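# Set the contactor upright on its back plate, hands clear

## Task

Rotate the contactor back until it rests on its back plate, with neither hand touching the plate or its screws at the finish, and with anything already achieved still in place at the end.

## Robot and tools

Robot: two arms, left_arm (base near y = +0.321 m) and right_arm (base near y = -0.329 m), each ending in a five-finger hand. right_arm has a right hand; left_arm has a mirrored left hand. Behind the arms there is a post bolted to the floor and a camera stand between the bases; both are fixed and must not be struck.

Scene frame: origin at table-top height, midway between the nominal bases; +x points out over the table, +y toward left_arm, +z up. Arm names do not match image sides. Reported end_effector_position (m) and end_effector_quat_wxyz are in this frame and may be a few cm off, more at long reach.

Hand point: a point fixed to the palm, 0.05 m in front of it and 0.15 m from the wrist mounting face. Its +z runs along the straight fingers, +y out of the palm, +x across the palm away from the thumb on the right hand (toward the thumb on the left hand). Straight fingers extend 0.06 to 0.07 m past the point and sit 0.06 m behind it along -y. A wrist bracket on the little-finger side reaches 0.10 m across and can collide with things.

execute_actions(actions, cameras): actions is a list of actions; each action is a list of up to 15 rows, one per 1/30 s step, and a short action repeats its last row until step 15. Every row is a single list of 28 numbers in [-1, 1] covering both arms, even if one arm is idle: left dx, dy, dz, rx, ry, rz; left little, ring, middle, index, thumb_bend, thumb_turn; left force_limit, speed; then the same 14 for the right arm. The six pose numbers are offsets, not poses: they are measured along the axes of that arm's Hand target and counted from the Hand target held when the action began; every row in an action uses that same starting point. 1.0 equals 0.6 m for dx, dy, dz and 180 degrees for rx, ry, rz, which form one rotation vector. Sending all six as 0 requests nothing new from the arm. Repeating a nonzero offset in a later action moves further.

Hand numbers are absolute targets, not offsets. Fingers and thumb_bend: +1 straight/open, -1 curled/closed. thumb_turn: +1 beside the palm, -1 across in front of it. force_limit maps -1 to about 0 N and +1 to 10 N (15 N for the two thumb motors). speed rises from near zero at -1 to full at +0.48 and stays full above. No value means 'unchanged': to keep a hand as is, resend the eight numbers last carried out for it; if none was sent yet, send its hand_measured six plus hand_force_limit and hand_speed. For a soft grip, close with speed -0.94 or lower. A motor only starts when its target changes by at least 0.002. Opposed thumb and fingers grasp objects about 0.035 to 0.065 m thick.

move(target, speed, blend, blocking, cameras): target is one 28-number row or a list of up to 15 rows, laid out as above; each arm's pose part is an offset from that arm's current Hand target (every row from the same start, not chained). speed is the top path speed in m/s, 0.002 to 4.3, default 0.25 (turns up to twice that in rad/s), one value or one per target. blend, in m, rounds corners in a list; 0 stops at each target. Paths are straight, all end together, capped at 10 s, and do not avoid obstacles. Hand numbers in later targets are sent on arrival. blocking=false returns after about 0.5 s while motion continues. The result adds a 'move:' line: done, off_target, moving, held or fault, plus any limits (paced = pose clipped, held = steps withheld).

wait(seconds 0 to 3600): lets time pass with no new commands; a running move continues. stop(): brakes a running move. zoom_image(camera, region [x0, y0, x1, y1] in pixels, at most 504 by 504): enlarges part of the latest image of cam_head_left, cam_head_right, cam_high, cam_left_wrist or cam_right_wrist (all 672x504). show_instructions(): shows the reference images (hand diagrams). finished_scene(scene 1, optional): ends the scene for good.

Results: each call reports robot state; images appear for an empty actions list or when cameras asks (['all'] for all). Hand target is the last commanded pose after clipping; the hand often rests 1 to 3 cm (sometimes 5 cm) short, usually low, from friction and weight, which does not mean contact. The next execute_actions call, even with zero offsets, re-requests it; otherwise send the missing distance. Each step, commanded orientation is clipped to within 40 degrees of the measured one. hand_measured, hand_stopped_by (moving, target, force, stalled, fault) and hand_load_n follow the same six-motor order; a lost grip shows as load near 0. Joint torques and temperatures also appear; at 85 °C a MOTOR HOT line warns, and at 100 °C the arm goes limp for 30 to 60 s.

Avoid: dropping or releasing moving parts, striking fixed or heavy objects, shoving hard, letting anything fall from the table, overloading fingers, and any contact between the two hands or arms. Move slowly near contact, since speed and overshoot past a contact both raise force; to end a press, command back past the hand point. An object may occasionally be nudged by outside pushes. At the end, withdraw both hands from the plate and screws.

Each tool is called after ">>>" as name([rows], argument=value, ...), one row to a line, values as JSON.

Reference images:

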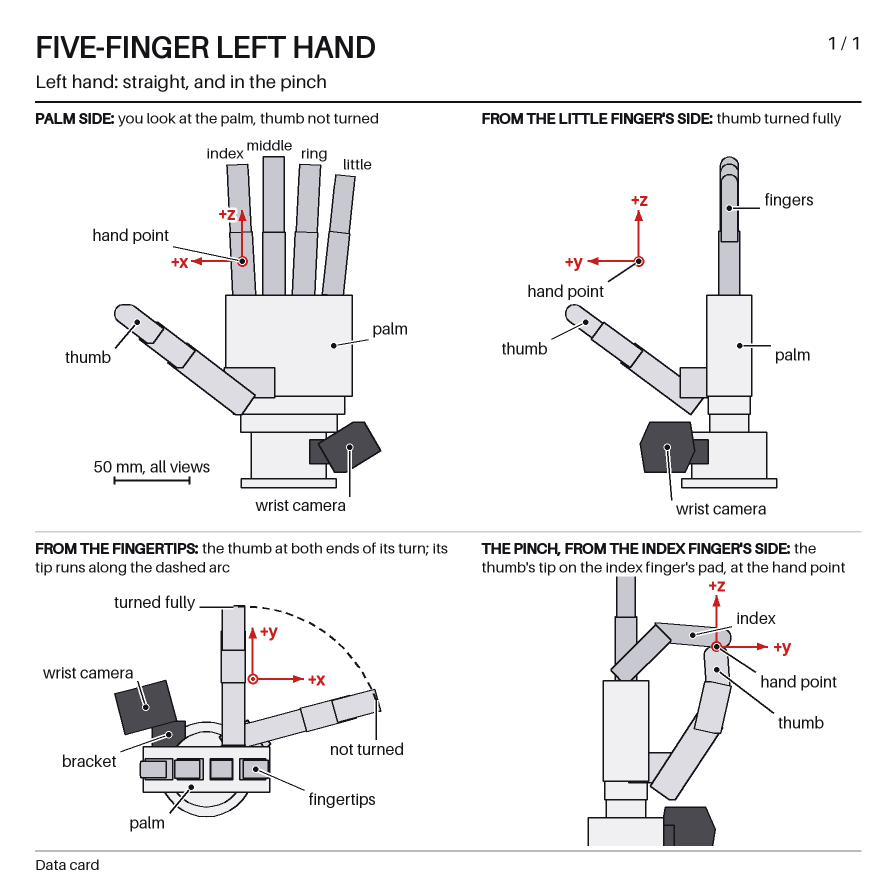

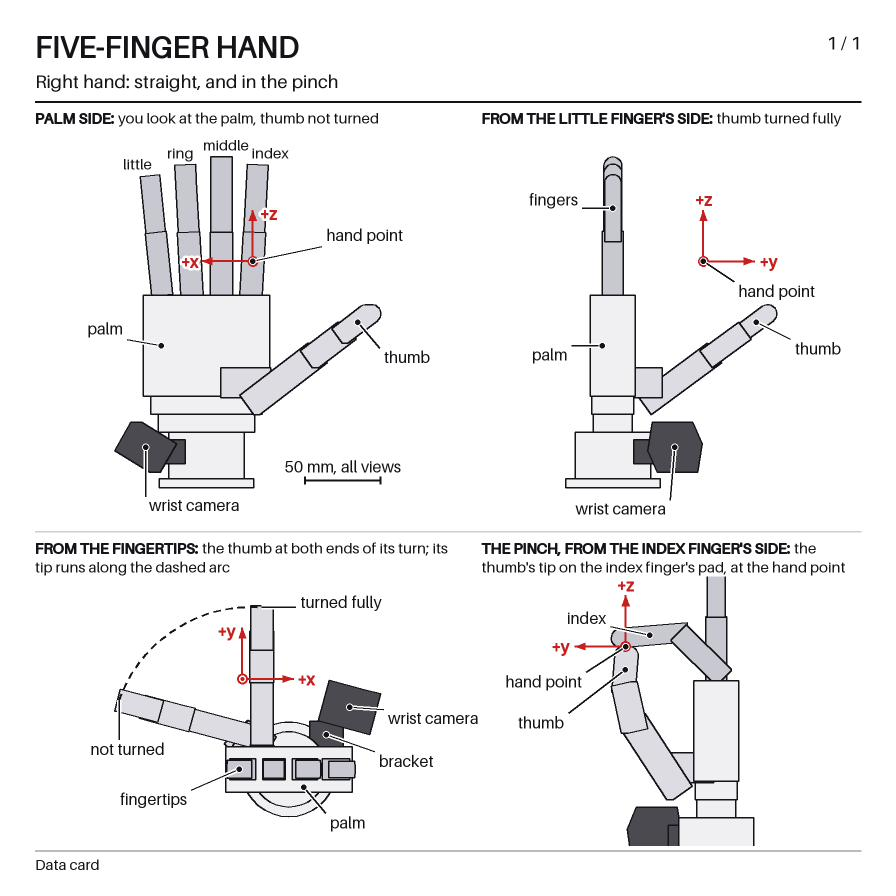

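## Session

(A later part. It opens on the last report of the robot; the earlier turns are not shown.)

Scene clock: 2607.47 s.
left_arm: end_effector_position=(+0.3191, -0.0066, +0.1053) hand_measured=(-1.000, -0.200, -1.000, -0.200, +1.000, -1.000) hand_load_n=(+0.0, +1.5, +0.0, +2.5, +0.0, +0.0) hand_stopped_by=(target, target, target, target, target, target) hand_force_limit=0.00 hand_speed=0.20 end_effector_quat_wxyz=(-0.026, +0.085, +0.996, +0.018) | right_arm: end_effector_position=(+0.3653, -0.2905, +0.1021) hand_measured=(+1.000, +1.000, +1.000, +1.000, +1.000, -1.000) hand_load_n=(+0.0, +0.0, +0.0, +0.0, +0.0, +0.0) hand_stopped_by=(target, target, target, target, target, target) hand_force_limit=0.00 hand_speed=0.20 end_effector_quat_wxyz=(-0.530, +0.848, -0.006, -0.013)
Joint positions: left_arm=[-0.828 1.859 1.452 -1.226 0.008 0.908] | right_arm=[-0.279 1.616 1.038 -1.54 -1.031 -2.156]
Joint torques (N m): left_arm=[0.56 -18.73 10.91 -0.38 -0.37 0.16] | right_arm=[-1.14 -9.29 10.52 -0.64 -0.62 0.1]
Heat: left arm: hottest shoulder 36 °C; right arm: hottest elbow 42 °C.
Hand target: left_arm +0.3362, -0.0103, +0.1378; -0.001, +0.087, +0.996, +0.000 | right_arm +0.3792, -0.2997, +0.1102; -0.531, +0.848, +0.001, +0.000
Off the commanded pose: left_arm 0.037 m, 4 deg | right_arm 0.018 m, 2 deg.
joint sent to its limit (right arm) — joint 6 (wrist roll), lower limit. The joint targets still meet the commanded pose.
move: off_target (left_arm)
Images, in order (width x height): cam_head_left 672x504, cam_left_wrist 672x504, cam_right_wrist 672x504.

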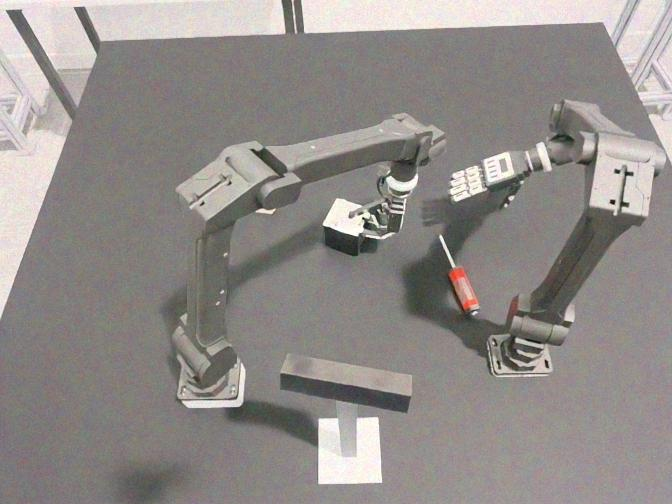

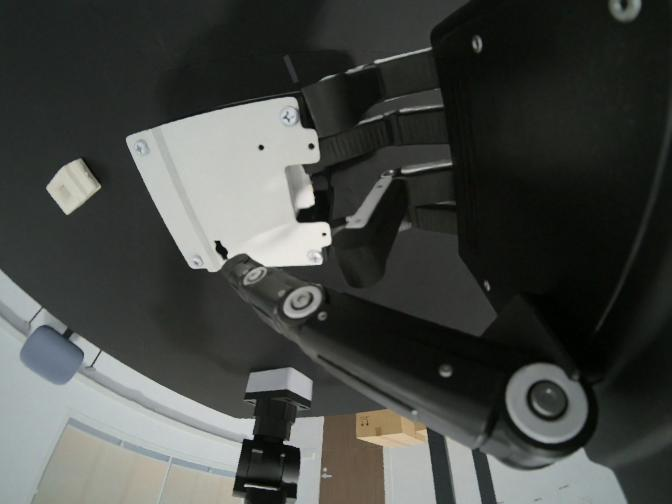

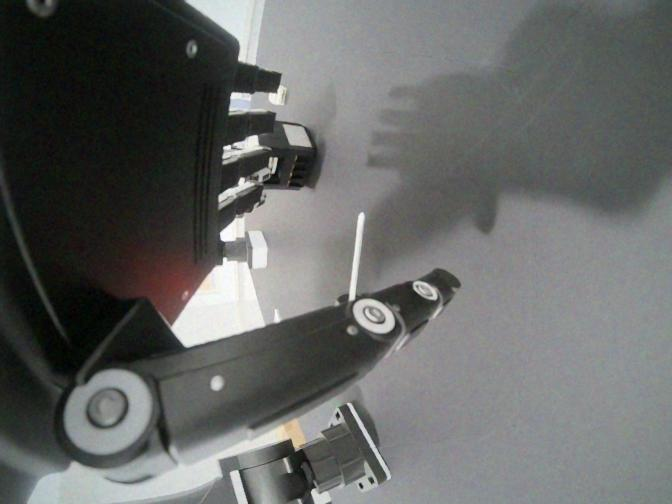

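>>> move([
  [0.0, 0.02, -0.035, 0.083, 0, 0, -1, -0.2, -1, -0.2, 1, -1, 0, 0.2, 0, 0, 0, 0, 0, 0, 1, 1, 1, 1, 1, -1, 0, 0.2],
], speed=0.04, cameras=["cam_right_wrist", "cam_head_left", "cam_left_wrist", "cam_high"])

>>> zoom_image(camera="cam_right_wrist", region=[200, 80, 360, 240])

>>> zoom_image(camera="cam_head_left", region=[310, 150, 430, 270])

>>> zoom_image(camera="cam_high", region=[230, 170, 350, 270])

Scene clock: 2645.43 s.
left_arm: end_effector_position=(+0.3308, +0.0027, +0.1527) hand_measured=(-1.000, -0.200, -1.000, -0.200, +1.000, -1.000) hand_load_n=(+0.0, +0.0, +0.0, +0.0, +0.0, +0.0) hand_stopped_by=(target, target, target, target, target, target) hand_force_limit=0.00 hand_speed=0.20 end_effector_quat_wxyz=(-0.025, +0.081, +0.989, -0.119) | right_arm: end_effector_position=(+0.3653, -0.2905, +0.1021) hand_measured=(+1.000, +1.000, +1.000, +1.000, +1.000, -1.000) hand_load_n=(+0.0, +0.0, +0.0, +0.0, +0.0, +0.0) hand_stopped_by=(target, target, target, target, target, target) hand_force_limit=0.00 hand_speed=0.20 end_effector_quat_wxyz=(-0.530, +0.848, -0.006, -0.013)
Joint positions: left_arm=[-0.719 1.695 1.386 -1.158 0.221 0.999] | right_arm=[-0.279 1.616 1.038 -1.54 -1.031 -2.156]
Joint torques (N m): left_arm=[0.03 -14.33 8.35 1.36 0.32 0.12] | right_arm=[-1.14 -9.29 10.52 -0.64 -0.62 0.11]
Heat: left arm: hottest shoulder 36 °C; right arm: hottest elbow 42 °C.
Hand target: left_arm +0.3385, +0.0016, +0.1590; -0.012, +0.086, +0.988, -0.129 | right_arm +0.3792, -0.2997, +0.1102; -0.531, +0.848, +0.001, +0.000
Off the commanded pose: left_arm 0.010 m, 2 deg | right_arm 0.018 m, 2 deg.
joint sent to its limit (right arm) — joint 6 (wrist roll), lower limit. The joint targets still meet the commanded pose.
move: done
Images, in order (width x height): cam_head_left 672x504, cam_high 672x504, cam_left_wrist 672x504, cam_right_wrist 672x504.

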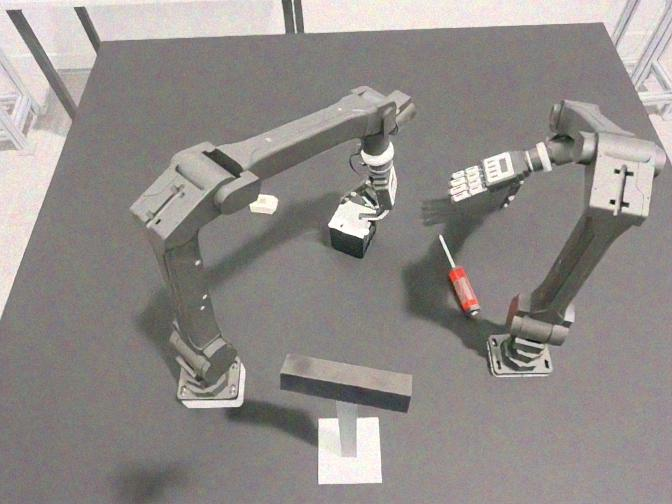

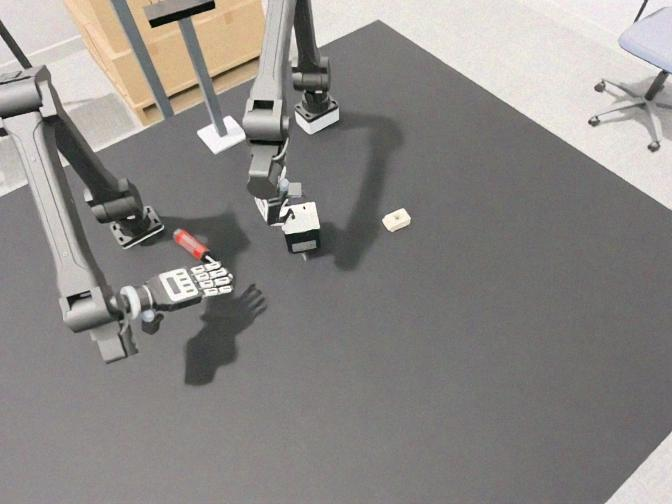

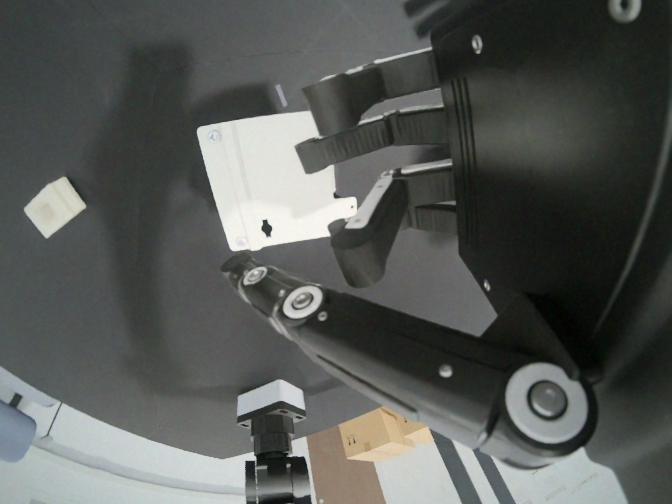

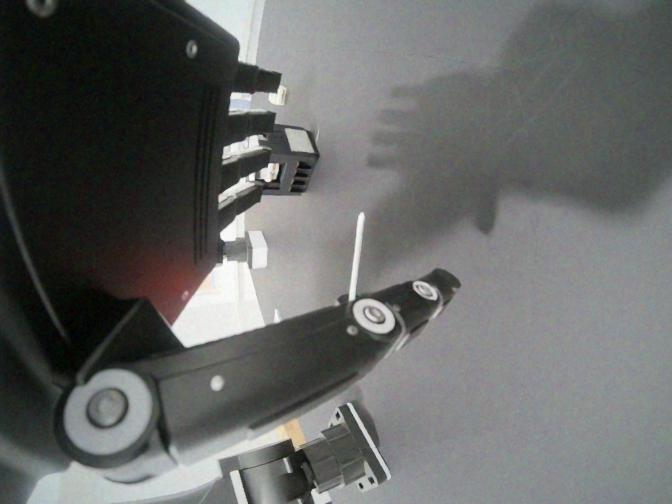

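Scaled by 3.150 from the camera's image (finer frame: 960x720).

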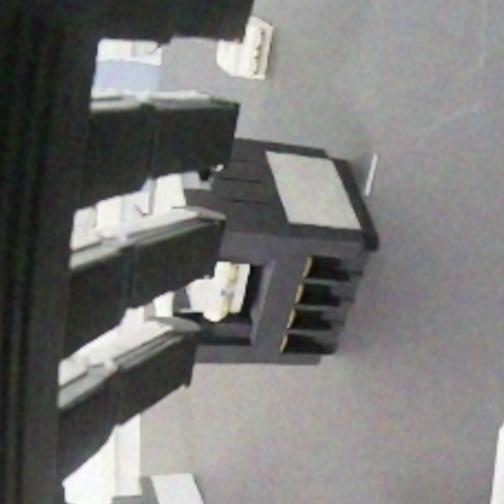

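Scaled by 4.200 from the camera's image (finer frame: 960x720).

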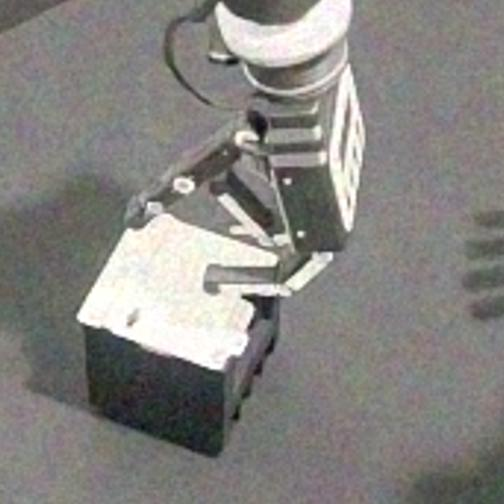

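Scaled by 4.200 from the camera's image (finer frame: 960x720).

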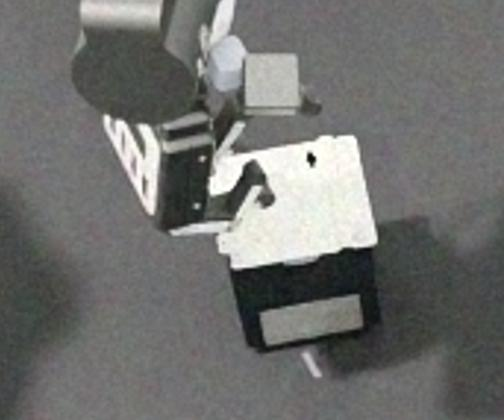

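>>> move([
  [0.0, -0.0128, -0.0484, 0, 0, 0, -1, -0.2, -1, -0.2, 1, -1, 0, 0.2, 0, 0, 0, 0, 0, 0, 1, 1, 1, 1, 1, -1, 0, 0.2],
  [0.066, -0.0818, 0.0115, -0.082, 0.0074, 0.0606, -1, -1, -0.2, -0.2, 1, -1, 0, 0.2, 0, 0, 0, 0, 0, 0, 1, 1, 1, 1, 1, -1, 0, 0.2],
  [0.066, -0.0518, 0.1243, -0.082, 0.0074, 0.0606, -1, -1, -0.2, -0.2, 1, -1, 0, 0.2, 0, 0, 0, 0, 0, 0, 1, 1, 1, 1, 1, -1, 0, 0.2],
], speed=0.1, cameras=["cam_right_wrist", "cam_head_left", "cam_left_wrist", "cam_high"])

>>> zoom_image(camera="cam_right_wrist", region=[200, 80, 360, 240])

>>> zoom_image(camera="cam_head_left", region=[310, 150, 430, 270])

>>> zoom_image(camera="cam_left_wrist", region=[150, 60, 400, 310])

>>> zoom_image(camera="cam_high", region=[230, 170, 350, 270])

Scene clock: 2716.37 s.
left_arm: end_effector_position=(+0.2906, -0.0371, +0.1009) hand_measured=(-1.000, -1.000, -0.200, -0.200, +1.000, -1.000) hand_load_n=(+0.0, +0.0, +0.0, +0.0, +0.0, +0.0) hand_stopped_by=(target, target, target, target, target, target) hand_force_limit=0.00 hand_speed=0.20 end_effector_quat_wxyz=(-0.001, +0.180, +0.984, -0.001) | right_arm: end_effector_position=(+0.3653, -0.2905, +0.1021) hand_measured=(+1.000, +1.000, +1.000, +1.000, +1.000, -1.000) hand_load_n=(+0.0, +0.0, +0.0, +0.0, +0.0, +0.0) hand_stopped_by=(target, target, target, target, target, target) hand_force_limit=0.00 hand_speed=0.20 end_effector_quat_wxyz=(-0.530, +0.848, -0.006, -0.013)
Joint positions: left_arm=[-0.93 1.818 1.391 -1.144 0.004 0.999] | right_arm=[-0.279 1.616 1.038 -1.54 -1.031 -2.156]
Joint torques (N m): left_arm=[-0.85 -13.16 7.43 1.09 -0.09 -0.03] | right_arm=[-1.14 -9.23 10.52 -0.64 -0.62 0.1]
Heat: left arm: hottest elbow 36 °C; right arm: hottest elbow 42 °C.
Hand target: left_arm +0.2907, -0.0400, +0.0949; +0.000, +0.182, +0.983, -0.001 | right_arm +0.3792, -0.2997, +0.1102; -0.531, +0.848, +0.001, +0.000
Off the commanded pose: left_arm 0.007 m, 0 deg | right_arm 0.018 m, 2 deg.
joint sent to its limit (right arm) — joint 6 (wrist roll), lower limit. The joint targets still meet the commanded pose.
move: done; target 2's new numbers were sent with left_arm's hand 0.016 m and 1 deg from that target
Images, in order (width x height): cam_head_left 672x504, cam_high 672x504, cam_left_wrist 672x504, cam_right_wrist 672x504.

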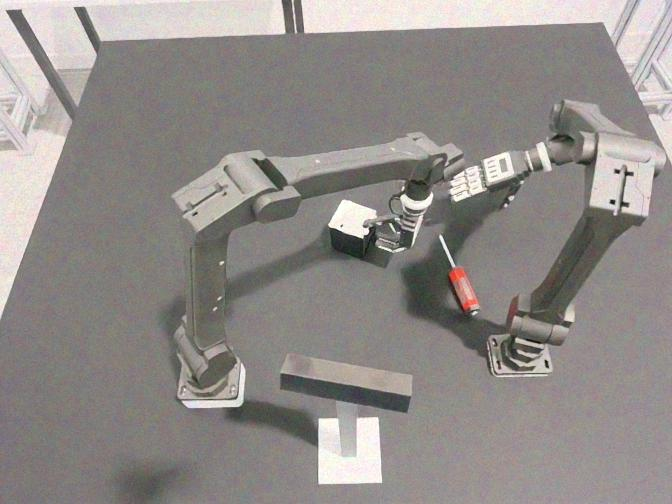

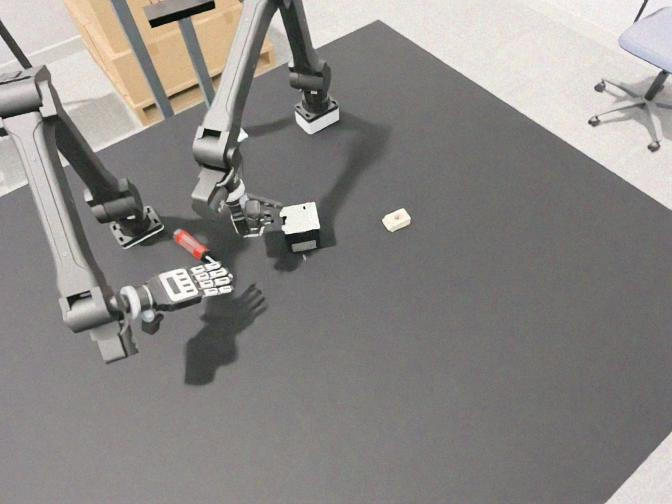

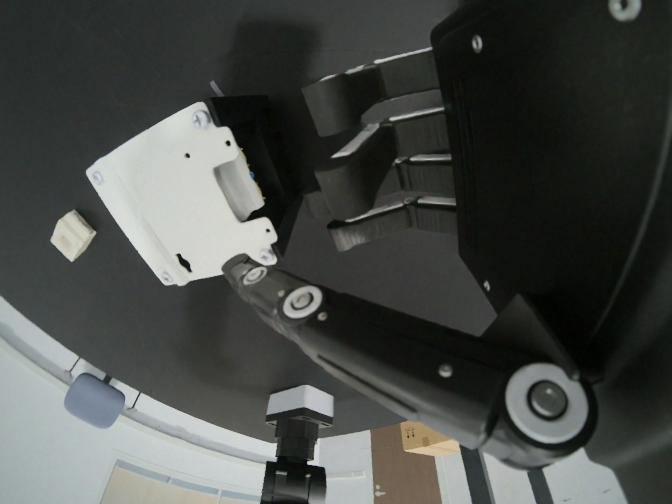

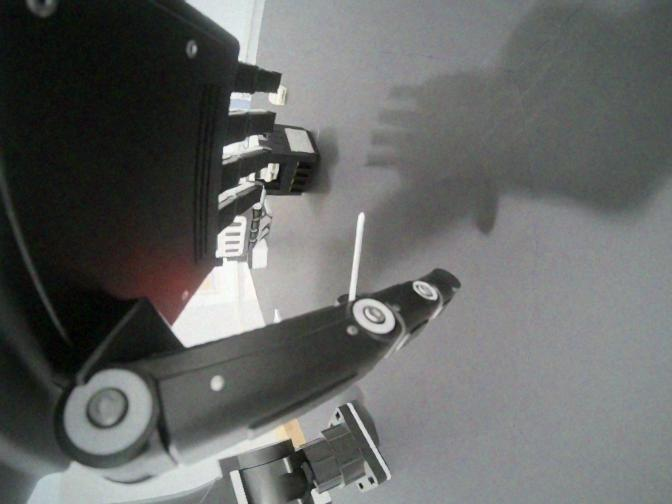

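Scaled by 3.150 from the camera's image (finer frame: 960x720).

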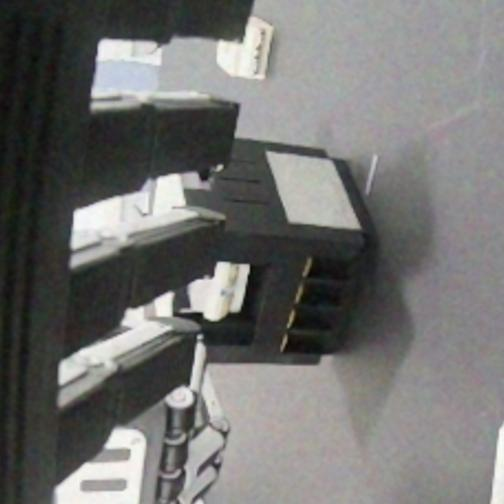

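Scaled by 4.200 from the camera's image (finer frame: 960x720).

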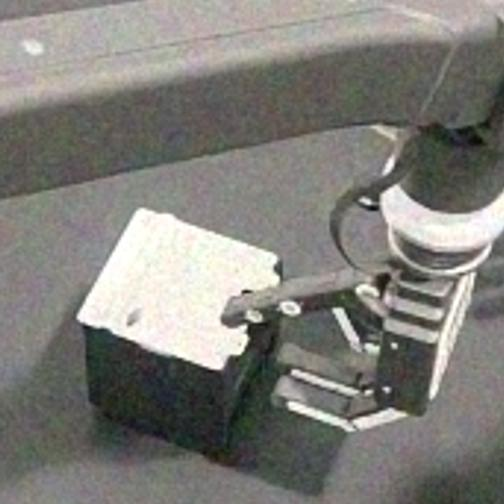

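Scaled by 2.016 from the camera's image (finer frame: 960x720).

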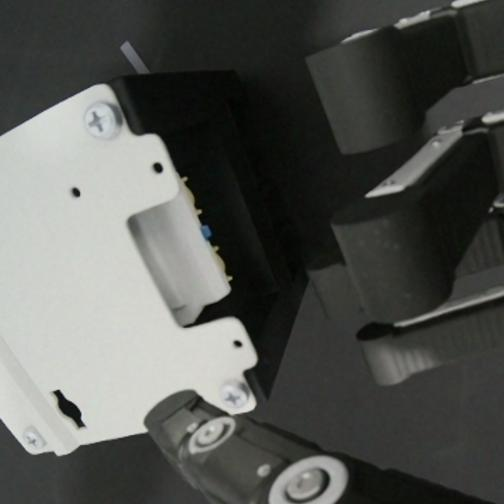

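Scaled by 4.200 from the camera's image (finer frame: 960x720).

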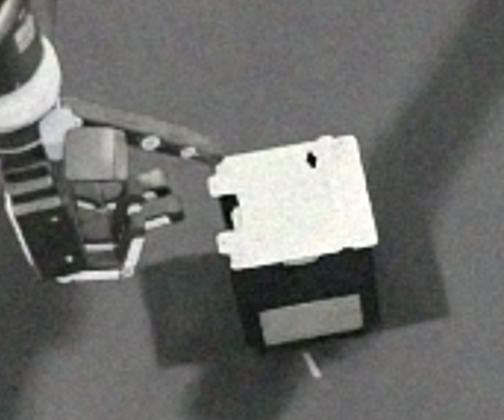

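>>> move([
  [0.0, 0, 0.025, 0, 0, -0.0306, -0.2, -1, -1, -0.2, 1, -1, 0, 0.2, 0, 0, 0, 0, 0, 0, 1, 1, 1, 1, 1, -1, 0, 0.2],
  [0.0, 0.05, 0.025, 0, 0, -0.0306, -0.2, -1, -1, -0.2, 1, -1, 0, 0.2, 0, 0, 0, 0, 0, 0, 1, 1, 1, 1, 1, -1, 0, 0.2],
], speed=0.08, cameras=["cam_right_wrist", "cam_head_left", "cam_left_wrist"])

>>> zoom_image(camera="cam_right_wrist", region=[200, 80, 360, 240])

>>> zoom_image(camera="cam_head_left", region=[310, 150, 430, 270])

>>> zoom_image(camera="cam_left_wrist", region=[150, 60, 400, 310])

Scene clock: 2762.63 s.
left_arm: end_effector_position=(+0.2959, -0.0109, +0.0731) hand_measured=(-0.200, -1.000, -1.000, -0.200, +1.000, -1.000) hand_load_n=(+0.0, +0.0, +0.0, +0.0, +0.0, +0.0) hand_stopped_by=(target, target, target, target, target, target) hand_force_limit=0.00 hand_speed=0.20 end_effector_quat_wxyz=(-0.012, +0.128, +0.992, +0.009) | right_arm: end_effector_position=(+0.3653, -0.2905, +0.1021) hand_measured=(+1.000, +1.000, +1.000, +1.000, +1.000, -1.000) hand_load_n=(+0.0, +0.0, +0.0, +0.0, +0.0, +0.0) hand_stopped_by=(target, target, target, target, target, target) hand_force_limit=0.00 hand_speed=0.20 end_effector_quat_wxyz=(-0.530, +0.848, -0.006, -0.013)
Joint positions: left_arm=[-0.879 1.839 1.335 -1.096 0.003 0.945] | right_arm=[-0.279 1.616 1.038 -1.54 -1.031 -2.156]
Joint torques (N m): left_arm=[-0.21 -16.15 6.83 1.06 -0.09 0.16] | right_arm=[-1.14 -9.23 10.52 -0.64 -0.62 0.11]
Heat: left arm: hottest shoulder 35 °C; right arm: hottest elbow 42 °C.
Hand target: left_arm +0.3014, -0.0121, +0.0799; +0.000, +0.134, +0.991, -0.001 | right_arm +0.3792, -0.2997, +0.1102; -0.531, +0.848, +0.001, +0.000
Off the commanded pose: left_arm 0.009 m, 2 deg | right_arm 0.018 m, 2 deg.
joint sent to its limit (right arm) — joint 6 (wrist roll), lower limit. The joint targets still meet the commanded pose.
move: done
Images, in order (width x height): cam_head_left 672x504, cam_left_wrist 672x504, cam_right_wrist 672x504.

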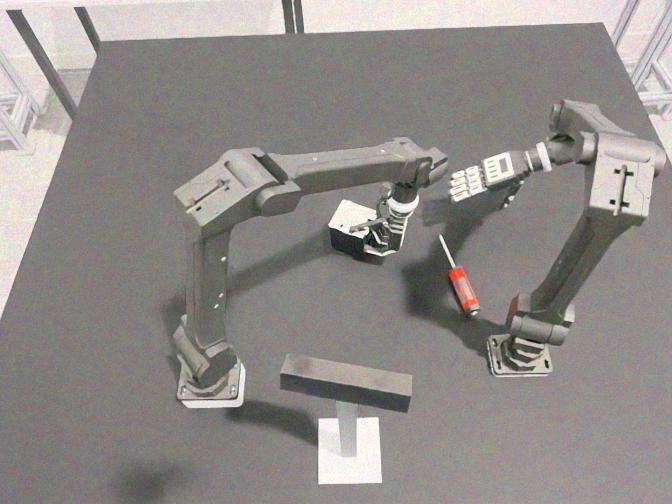

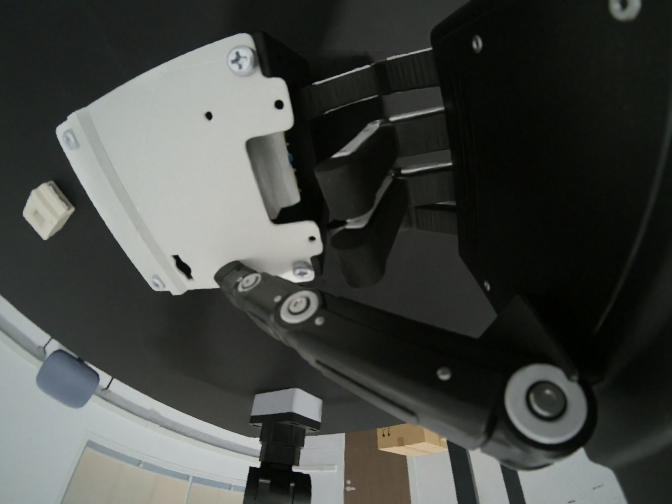

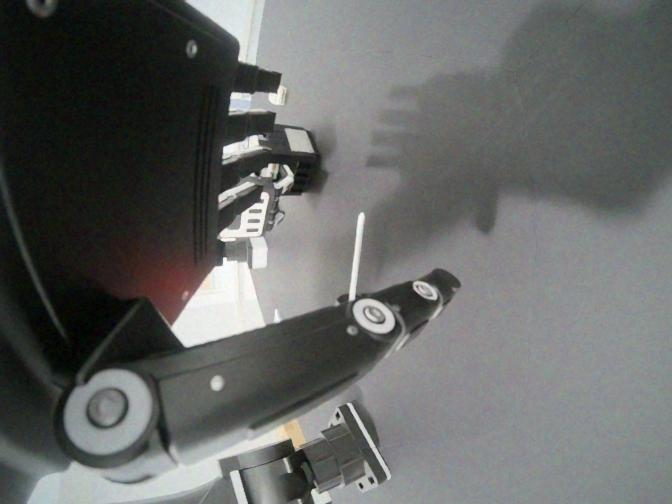

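Scaled by 3.150 from the camera's image (finer frame: 960x720).

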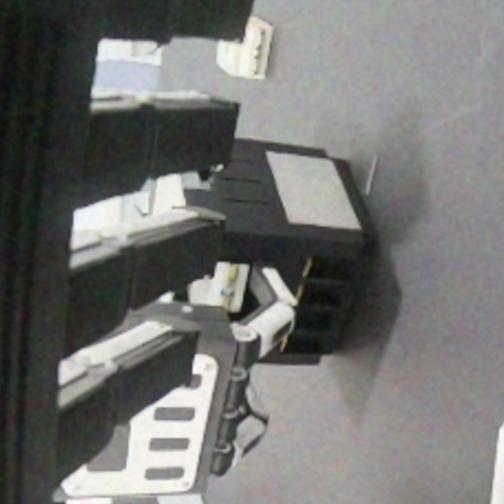

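Scaled by 4.200 from the camera's image (finer frame: 960x720).

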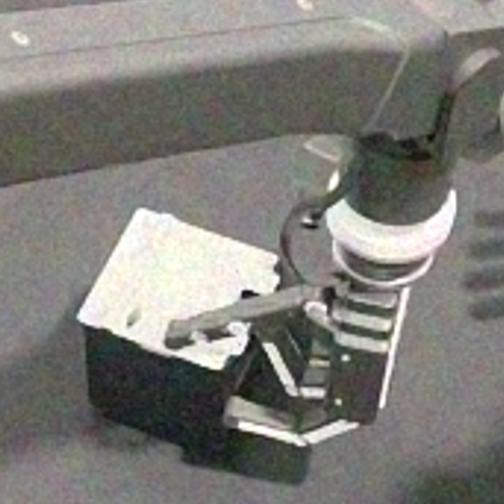

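Scaled by 2.016 from the camera's image (finer frame: 960x720).

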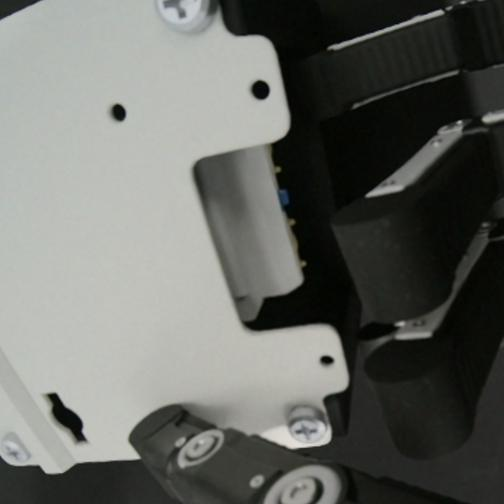

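>>> move([
  [0.0, 0, -0.015, 0, 0, 0, -0.2, -1, -1, -0.2, 1, -1, 0, 0.2, 0, 0, 0, 0, 0, 0, 1, 1, 1, 1, 1, -1, 0, 0.2],
  [0.0, 0.015, -0.015, 0, 0, 0, -0.2, -1, -1, -0.2, 1, -1, 0, 0.2, 0, 0, 0, 0, 0, 0, 1, 1, 1, 1, 1, -1, 0, 0.2],
  [0.0, 0.015, -0.035, 0, 0, 0, -0.2, -1, -1, -0.2, 1, -1, 0, 0.2, 0, 0, 0, 0, 0, 0, 1, 1, 1, 1, 1, -1, 0, 0.2],
], speed=0.05, cameras=["cam_right_wrist", "cam_head_left", "cam_left_wrist"])

>>> zoom_image(camera="cam_right_wrist", region=[200, 80, 360, 240])

>>> zoom_image(camera="cam_head_left", region=[310, 150, 430, 270])

>>> zoom_image(camera="cam_left_wrist", region=[150, 60, 400, 310])

Scene clock: 2779.87 s.
left_arm: end_effector_position=(+0.2960, -0.0075, +0.0858) hand_measured=(-0.200, -1.000, -1.000, -0.200, +1.000, -1.000) hand_load_n=(+0.0, +0.0, +0.0, +1.5, +0.0, +0.0) hand_stopped_by=(target, target, target, target, target, target) hand_force_limit=0.00 hand_speed=0.20 end_effector_quat_wxyz=(-0.008, +0.133, +0.991, +0.004) | right_arm: end_effector_position=(+0.3653, -0.2905, +0.1021) hand_measured=(+1.000, +1.000, +1.000, +1.000, +1.000, -1.000) hand_load_n=(+0.0, +0.0, +0.0, +0.0, +0.0, +0.0) hand_stopped_by=(target, target, target, target, target, target) hand_force_limit=0.00 hand_speed=0.20 end_effector_quat_wxyz=(-0.530, +0.848, -0.006, -0.013)
Joint positions: left_arm=[-0.875 1.807 1.329 -1.109 0.005 0.958] | right_arm=[-0.279 1.616 1.038 -1.54 -1.031 -2.156]
Joint torques (N m): left_arm=[0.73 -16.09 8.1 -0.17 -0.19 0.16] | right_arm=[-1.14 -9.29 10.52 -0.62 -0.62 0.11]
Heat: left arm: hottest shoulder 35 °C; right arm: hottest elbow 42 °C.
Hand target: left_arm +0.3040, -0.0034, +0.1009; +0.000, +0.134, +0.991, -0.001 | right_arm +0.3792, -0.2997, +0.1102; -0.531, +0.848, +0.001, +0.000
Off the commanded pose: left_arm 0.017 m, 1 deg | right_arm 0.018 m, 2 deg.
joint sent to its limit (right arm) — joint 6 (wrist roll), lower limit. The joint targets still meet the commanded pose.
move: off_target (left_arm)
Images, in order (width x height): cam_head_left 672x504, cam_left_wrist 672x504, cam_right_wrist 672x504.

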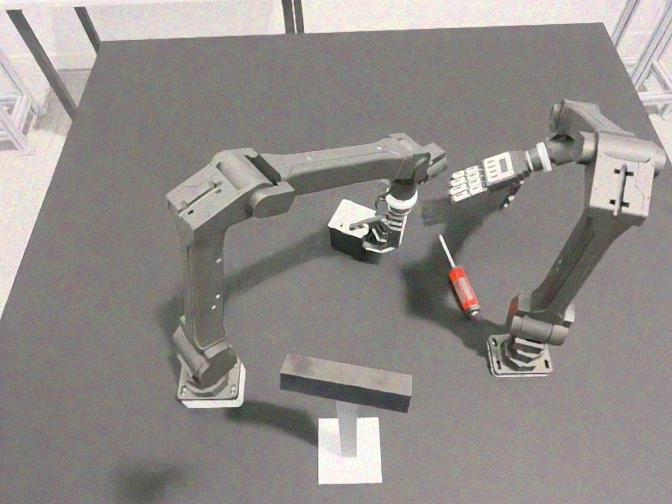

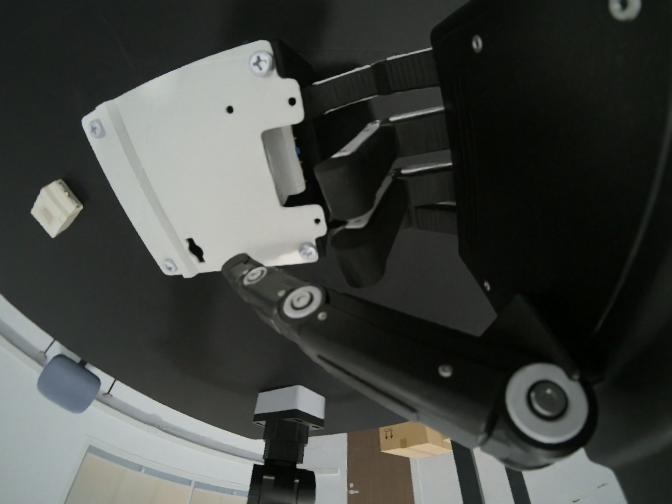

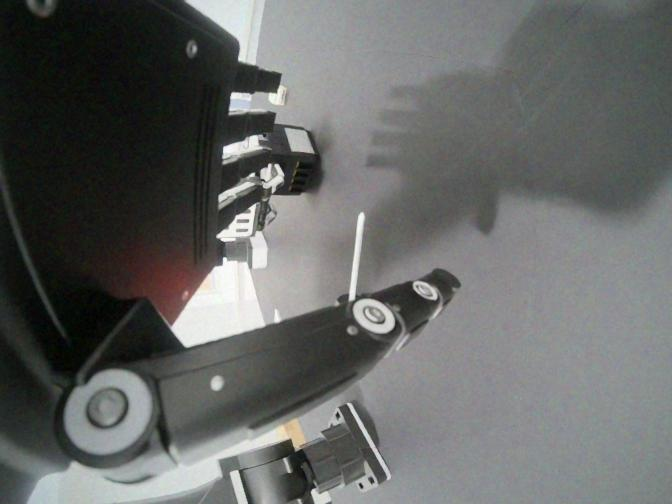

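Scaled by 3.150 from the camera's image (finer frame: 960x720).

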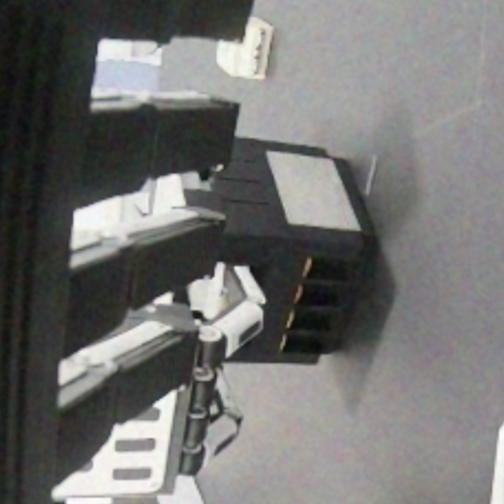

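Scaled by 4.200 from the camera's image (finer frame: 960x720).

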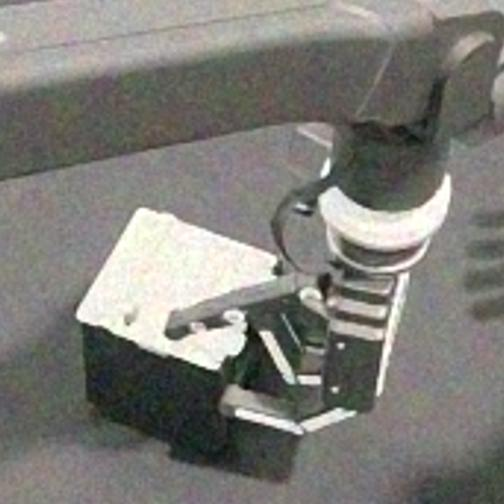

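Scaled by 2.016 from the camera's image (finer frame: 960x720).

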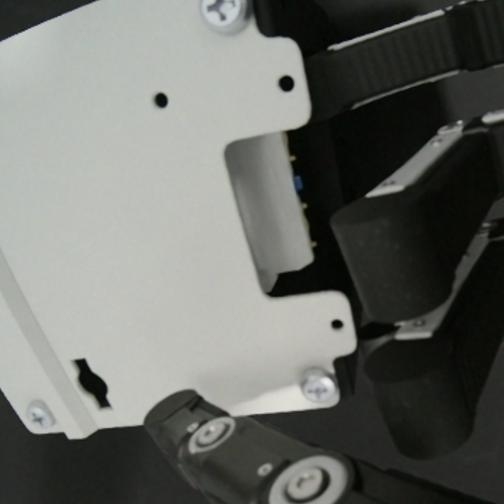

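>>> move([
  [-0.0083, -0.003, -0.0, 0, 0, 0, -0.2, -1, -1, -0.2, 1, -1, 0, 0.2, 0, 0, 0, 0, 0, 0, 1, 1, 1, 1, 1, -1, 0, 0.2],
  [-0.0083, -0.0, -0.02, 0, 0, 0, -0.2, -1, -1, -0.2, 1, -1, 0, 0.2, 0, 0, 0, 0, 0, 0, 1, 1, 1, 1, 1, -1, 0, 0.2],
], speed=0.05, cameras=["cam_right_wrist", "cam_head_left", "cam_left_wrist"])

>>> zoom_image(camera="cam_right_wrist", region=[200, 80, 360, 240])

>>> zoom_image(camera="cam_head_left", region=[310, 150, 430, 270])

>>> zoom_image(camera="cam_left_wrist", region=[150, 60, 400, 310])

Scene clock: 2801.33 s.
left_arm: end_effector_position=(+0.2934, -0.0009, +0.0887) hand_measured=(-0.200, -1.000, -1.000, -0.200, +1.000, -1.000) hand_load_n=(+1.0, +0.0, +0.0, +0.5, +0.0, +0.0) hand_stopped_by=(target, target, target, target, target, target) hand_force_limit=0.00 hand_speed=0.20 end_effector_quat_wxyz=(-0.017, +0.137, +0.990, +0.011) | right_arm: end_effector_position=(+0.3653, -0.2905, +0.1021) hand_measured=(+1.000, +1.000, +1.000, +1.000, +1.000, -1.000) hand_load_n=(+0.0, +0.0, +0.0, +0.0, +0.0, +0.0) hand_stopped_by=(target, target, target, target, target, target) hand_force_limit=0.00 hand_speed=0.20 end_effector_quat_wxyz=(-0.530, +0.848, -0.006, -0.013)
Joint positions: left_arm=[-0.871 1.805 1.329 -1.136 0.007 0.971] | right_arm=[-0.279 1.616 1.038 -1.54 -1.031 -2.156]
Joint torques (N m): left_arm=[0.67 -16.26 10.44 -0.47 -0.24 0.07] | right_arm=[-1.14 -9.23 10.52 -0.64 -0.61 0.11]
Heat: left arm: hottest shoulder 35 °C; right arm: hottest elbow 42 °C.
Hand target: left_arm +0.3087, -0.0048, +0.1129; +0.000, +0.134, +0.991, -0.001 | right_arm +0.3792, -0.2997, +0.1102; -0.531, +0.848, +0.001, +0.000
Off the commanded pose: left_arm 0.029 m, 2 deg | right_arm 0.018 m, 2 deg.
joint sent to its limit (right arm) — joint 6 (wrist roll), lower limit. The joint targets still meet the commanded pose.
move: off_target (left_arm)
Images, in order (width x height): cam_head_left 672x504, cam_left_wrist 672x504, cam_right_wrist 672x504.

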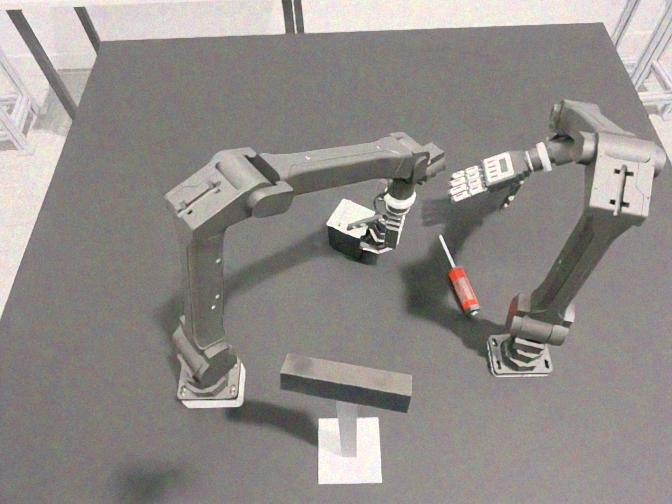

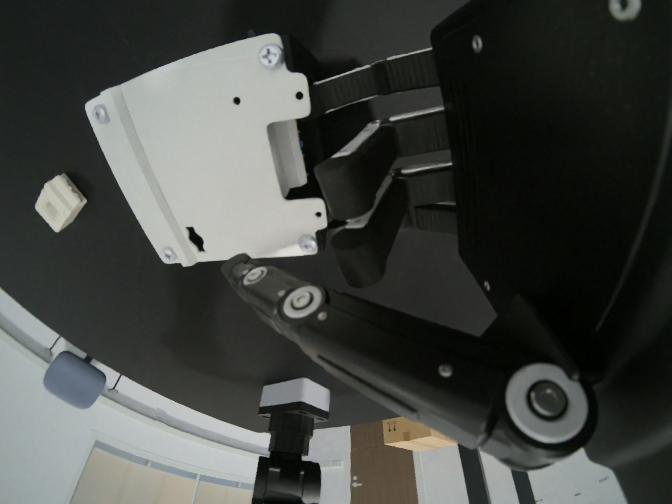

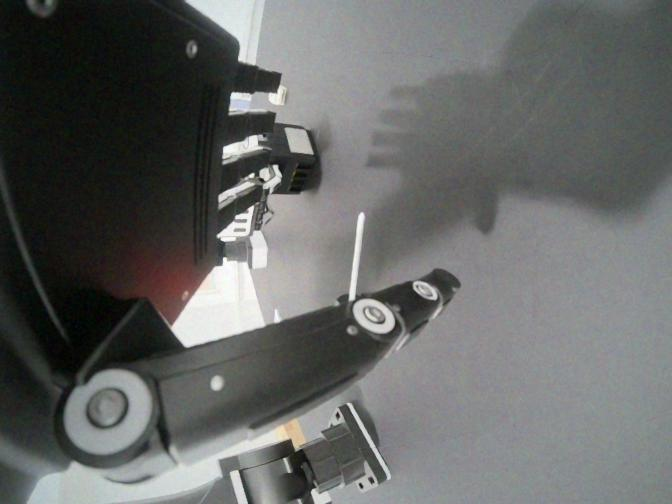

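Scaled by 3.150 from the camera's image (finer frame: 960x720).

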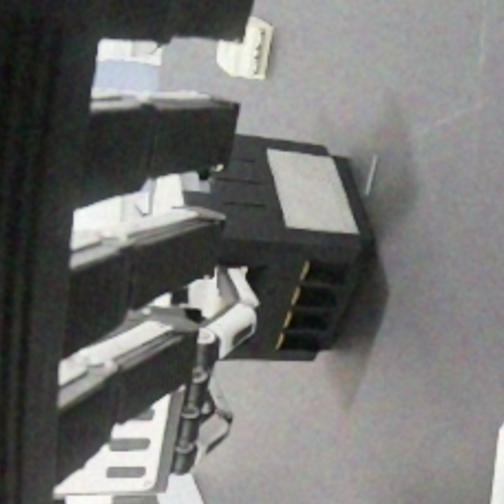

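Scaled by 4.200 from the camera's image (finer frame: 960x720).

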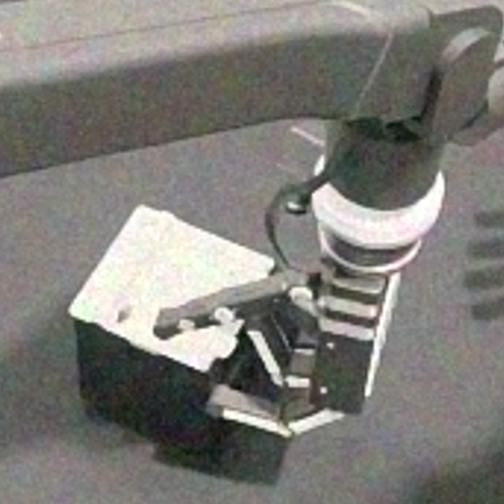

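Scaled by 2.016 from the camera's image (finer frame: 960x720).

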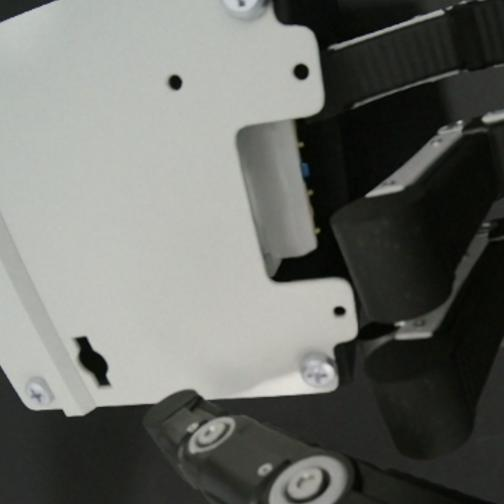

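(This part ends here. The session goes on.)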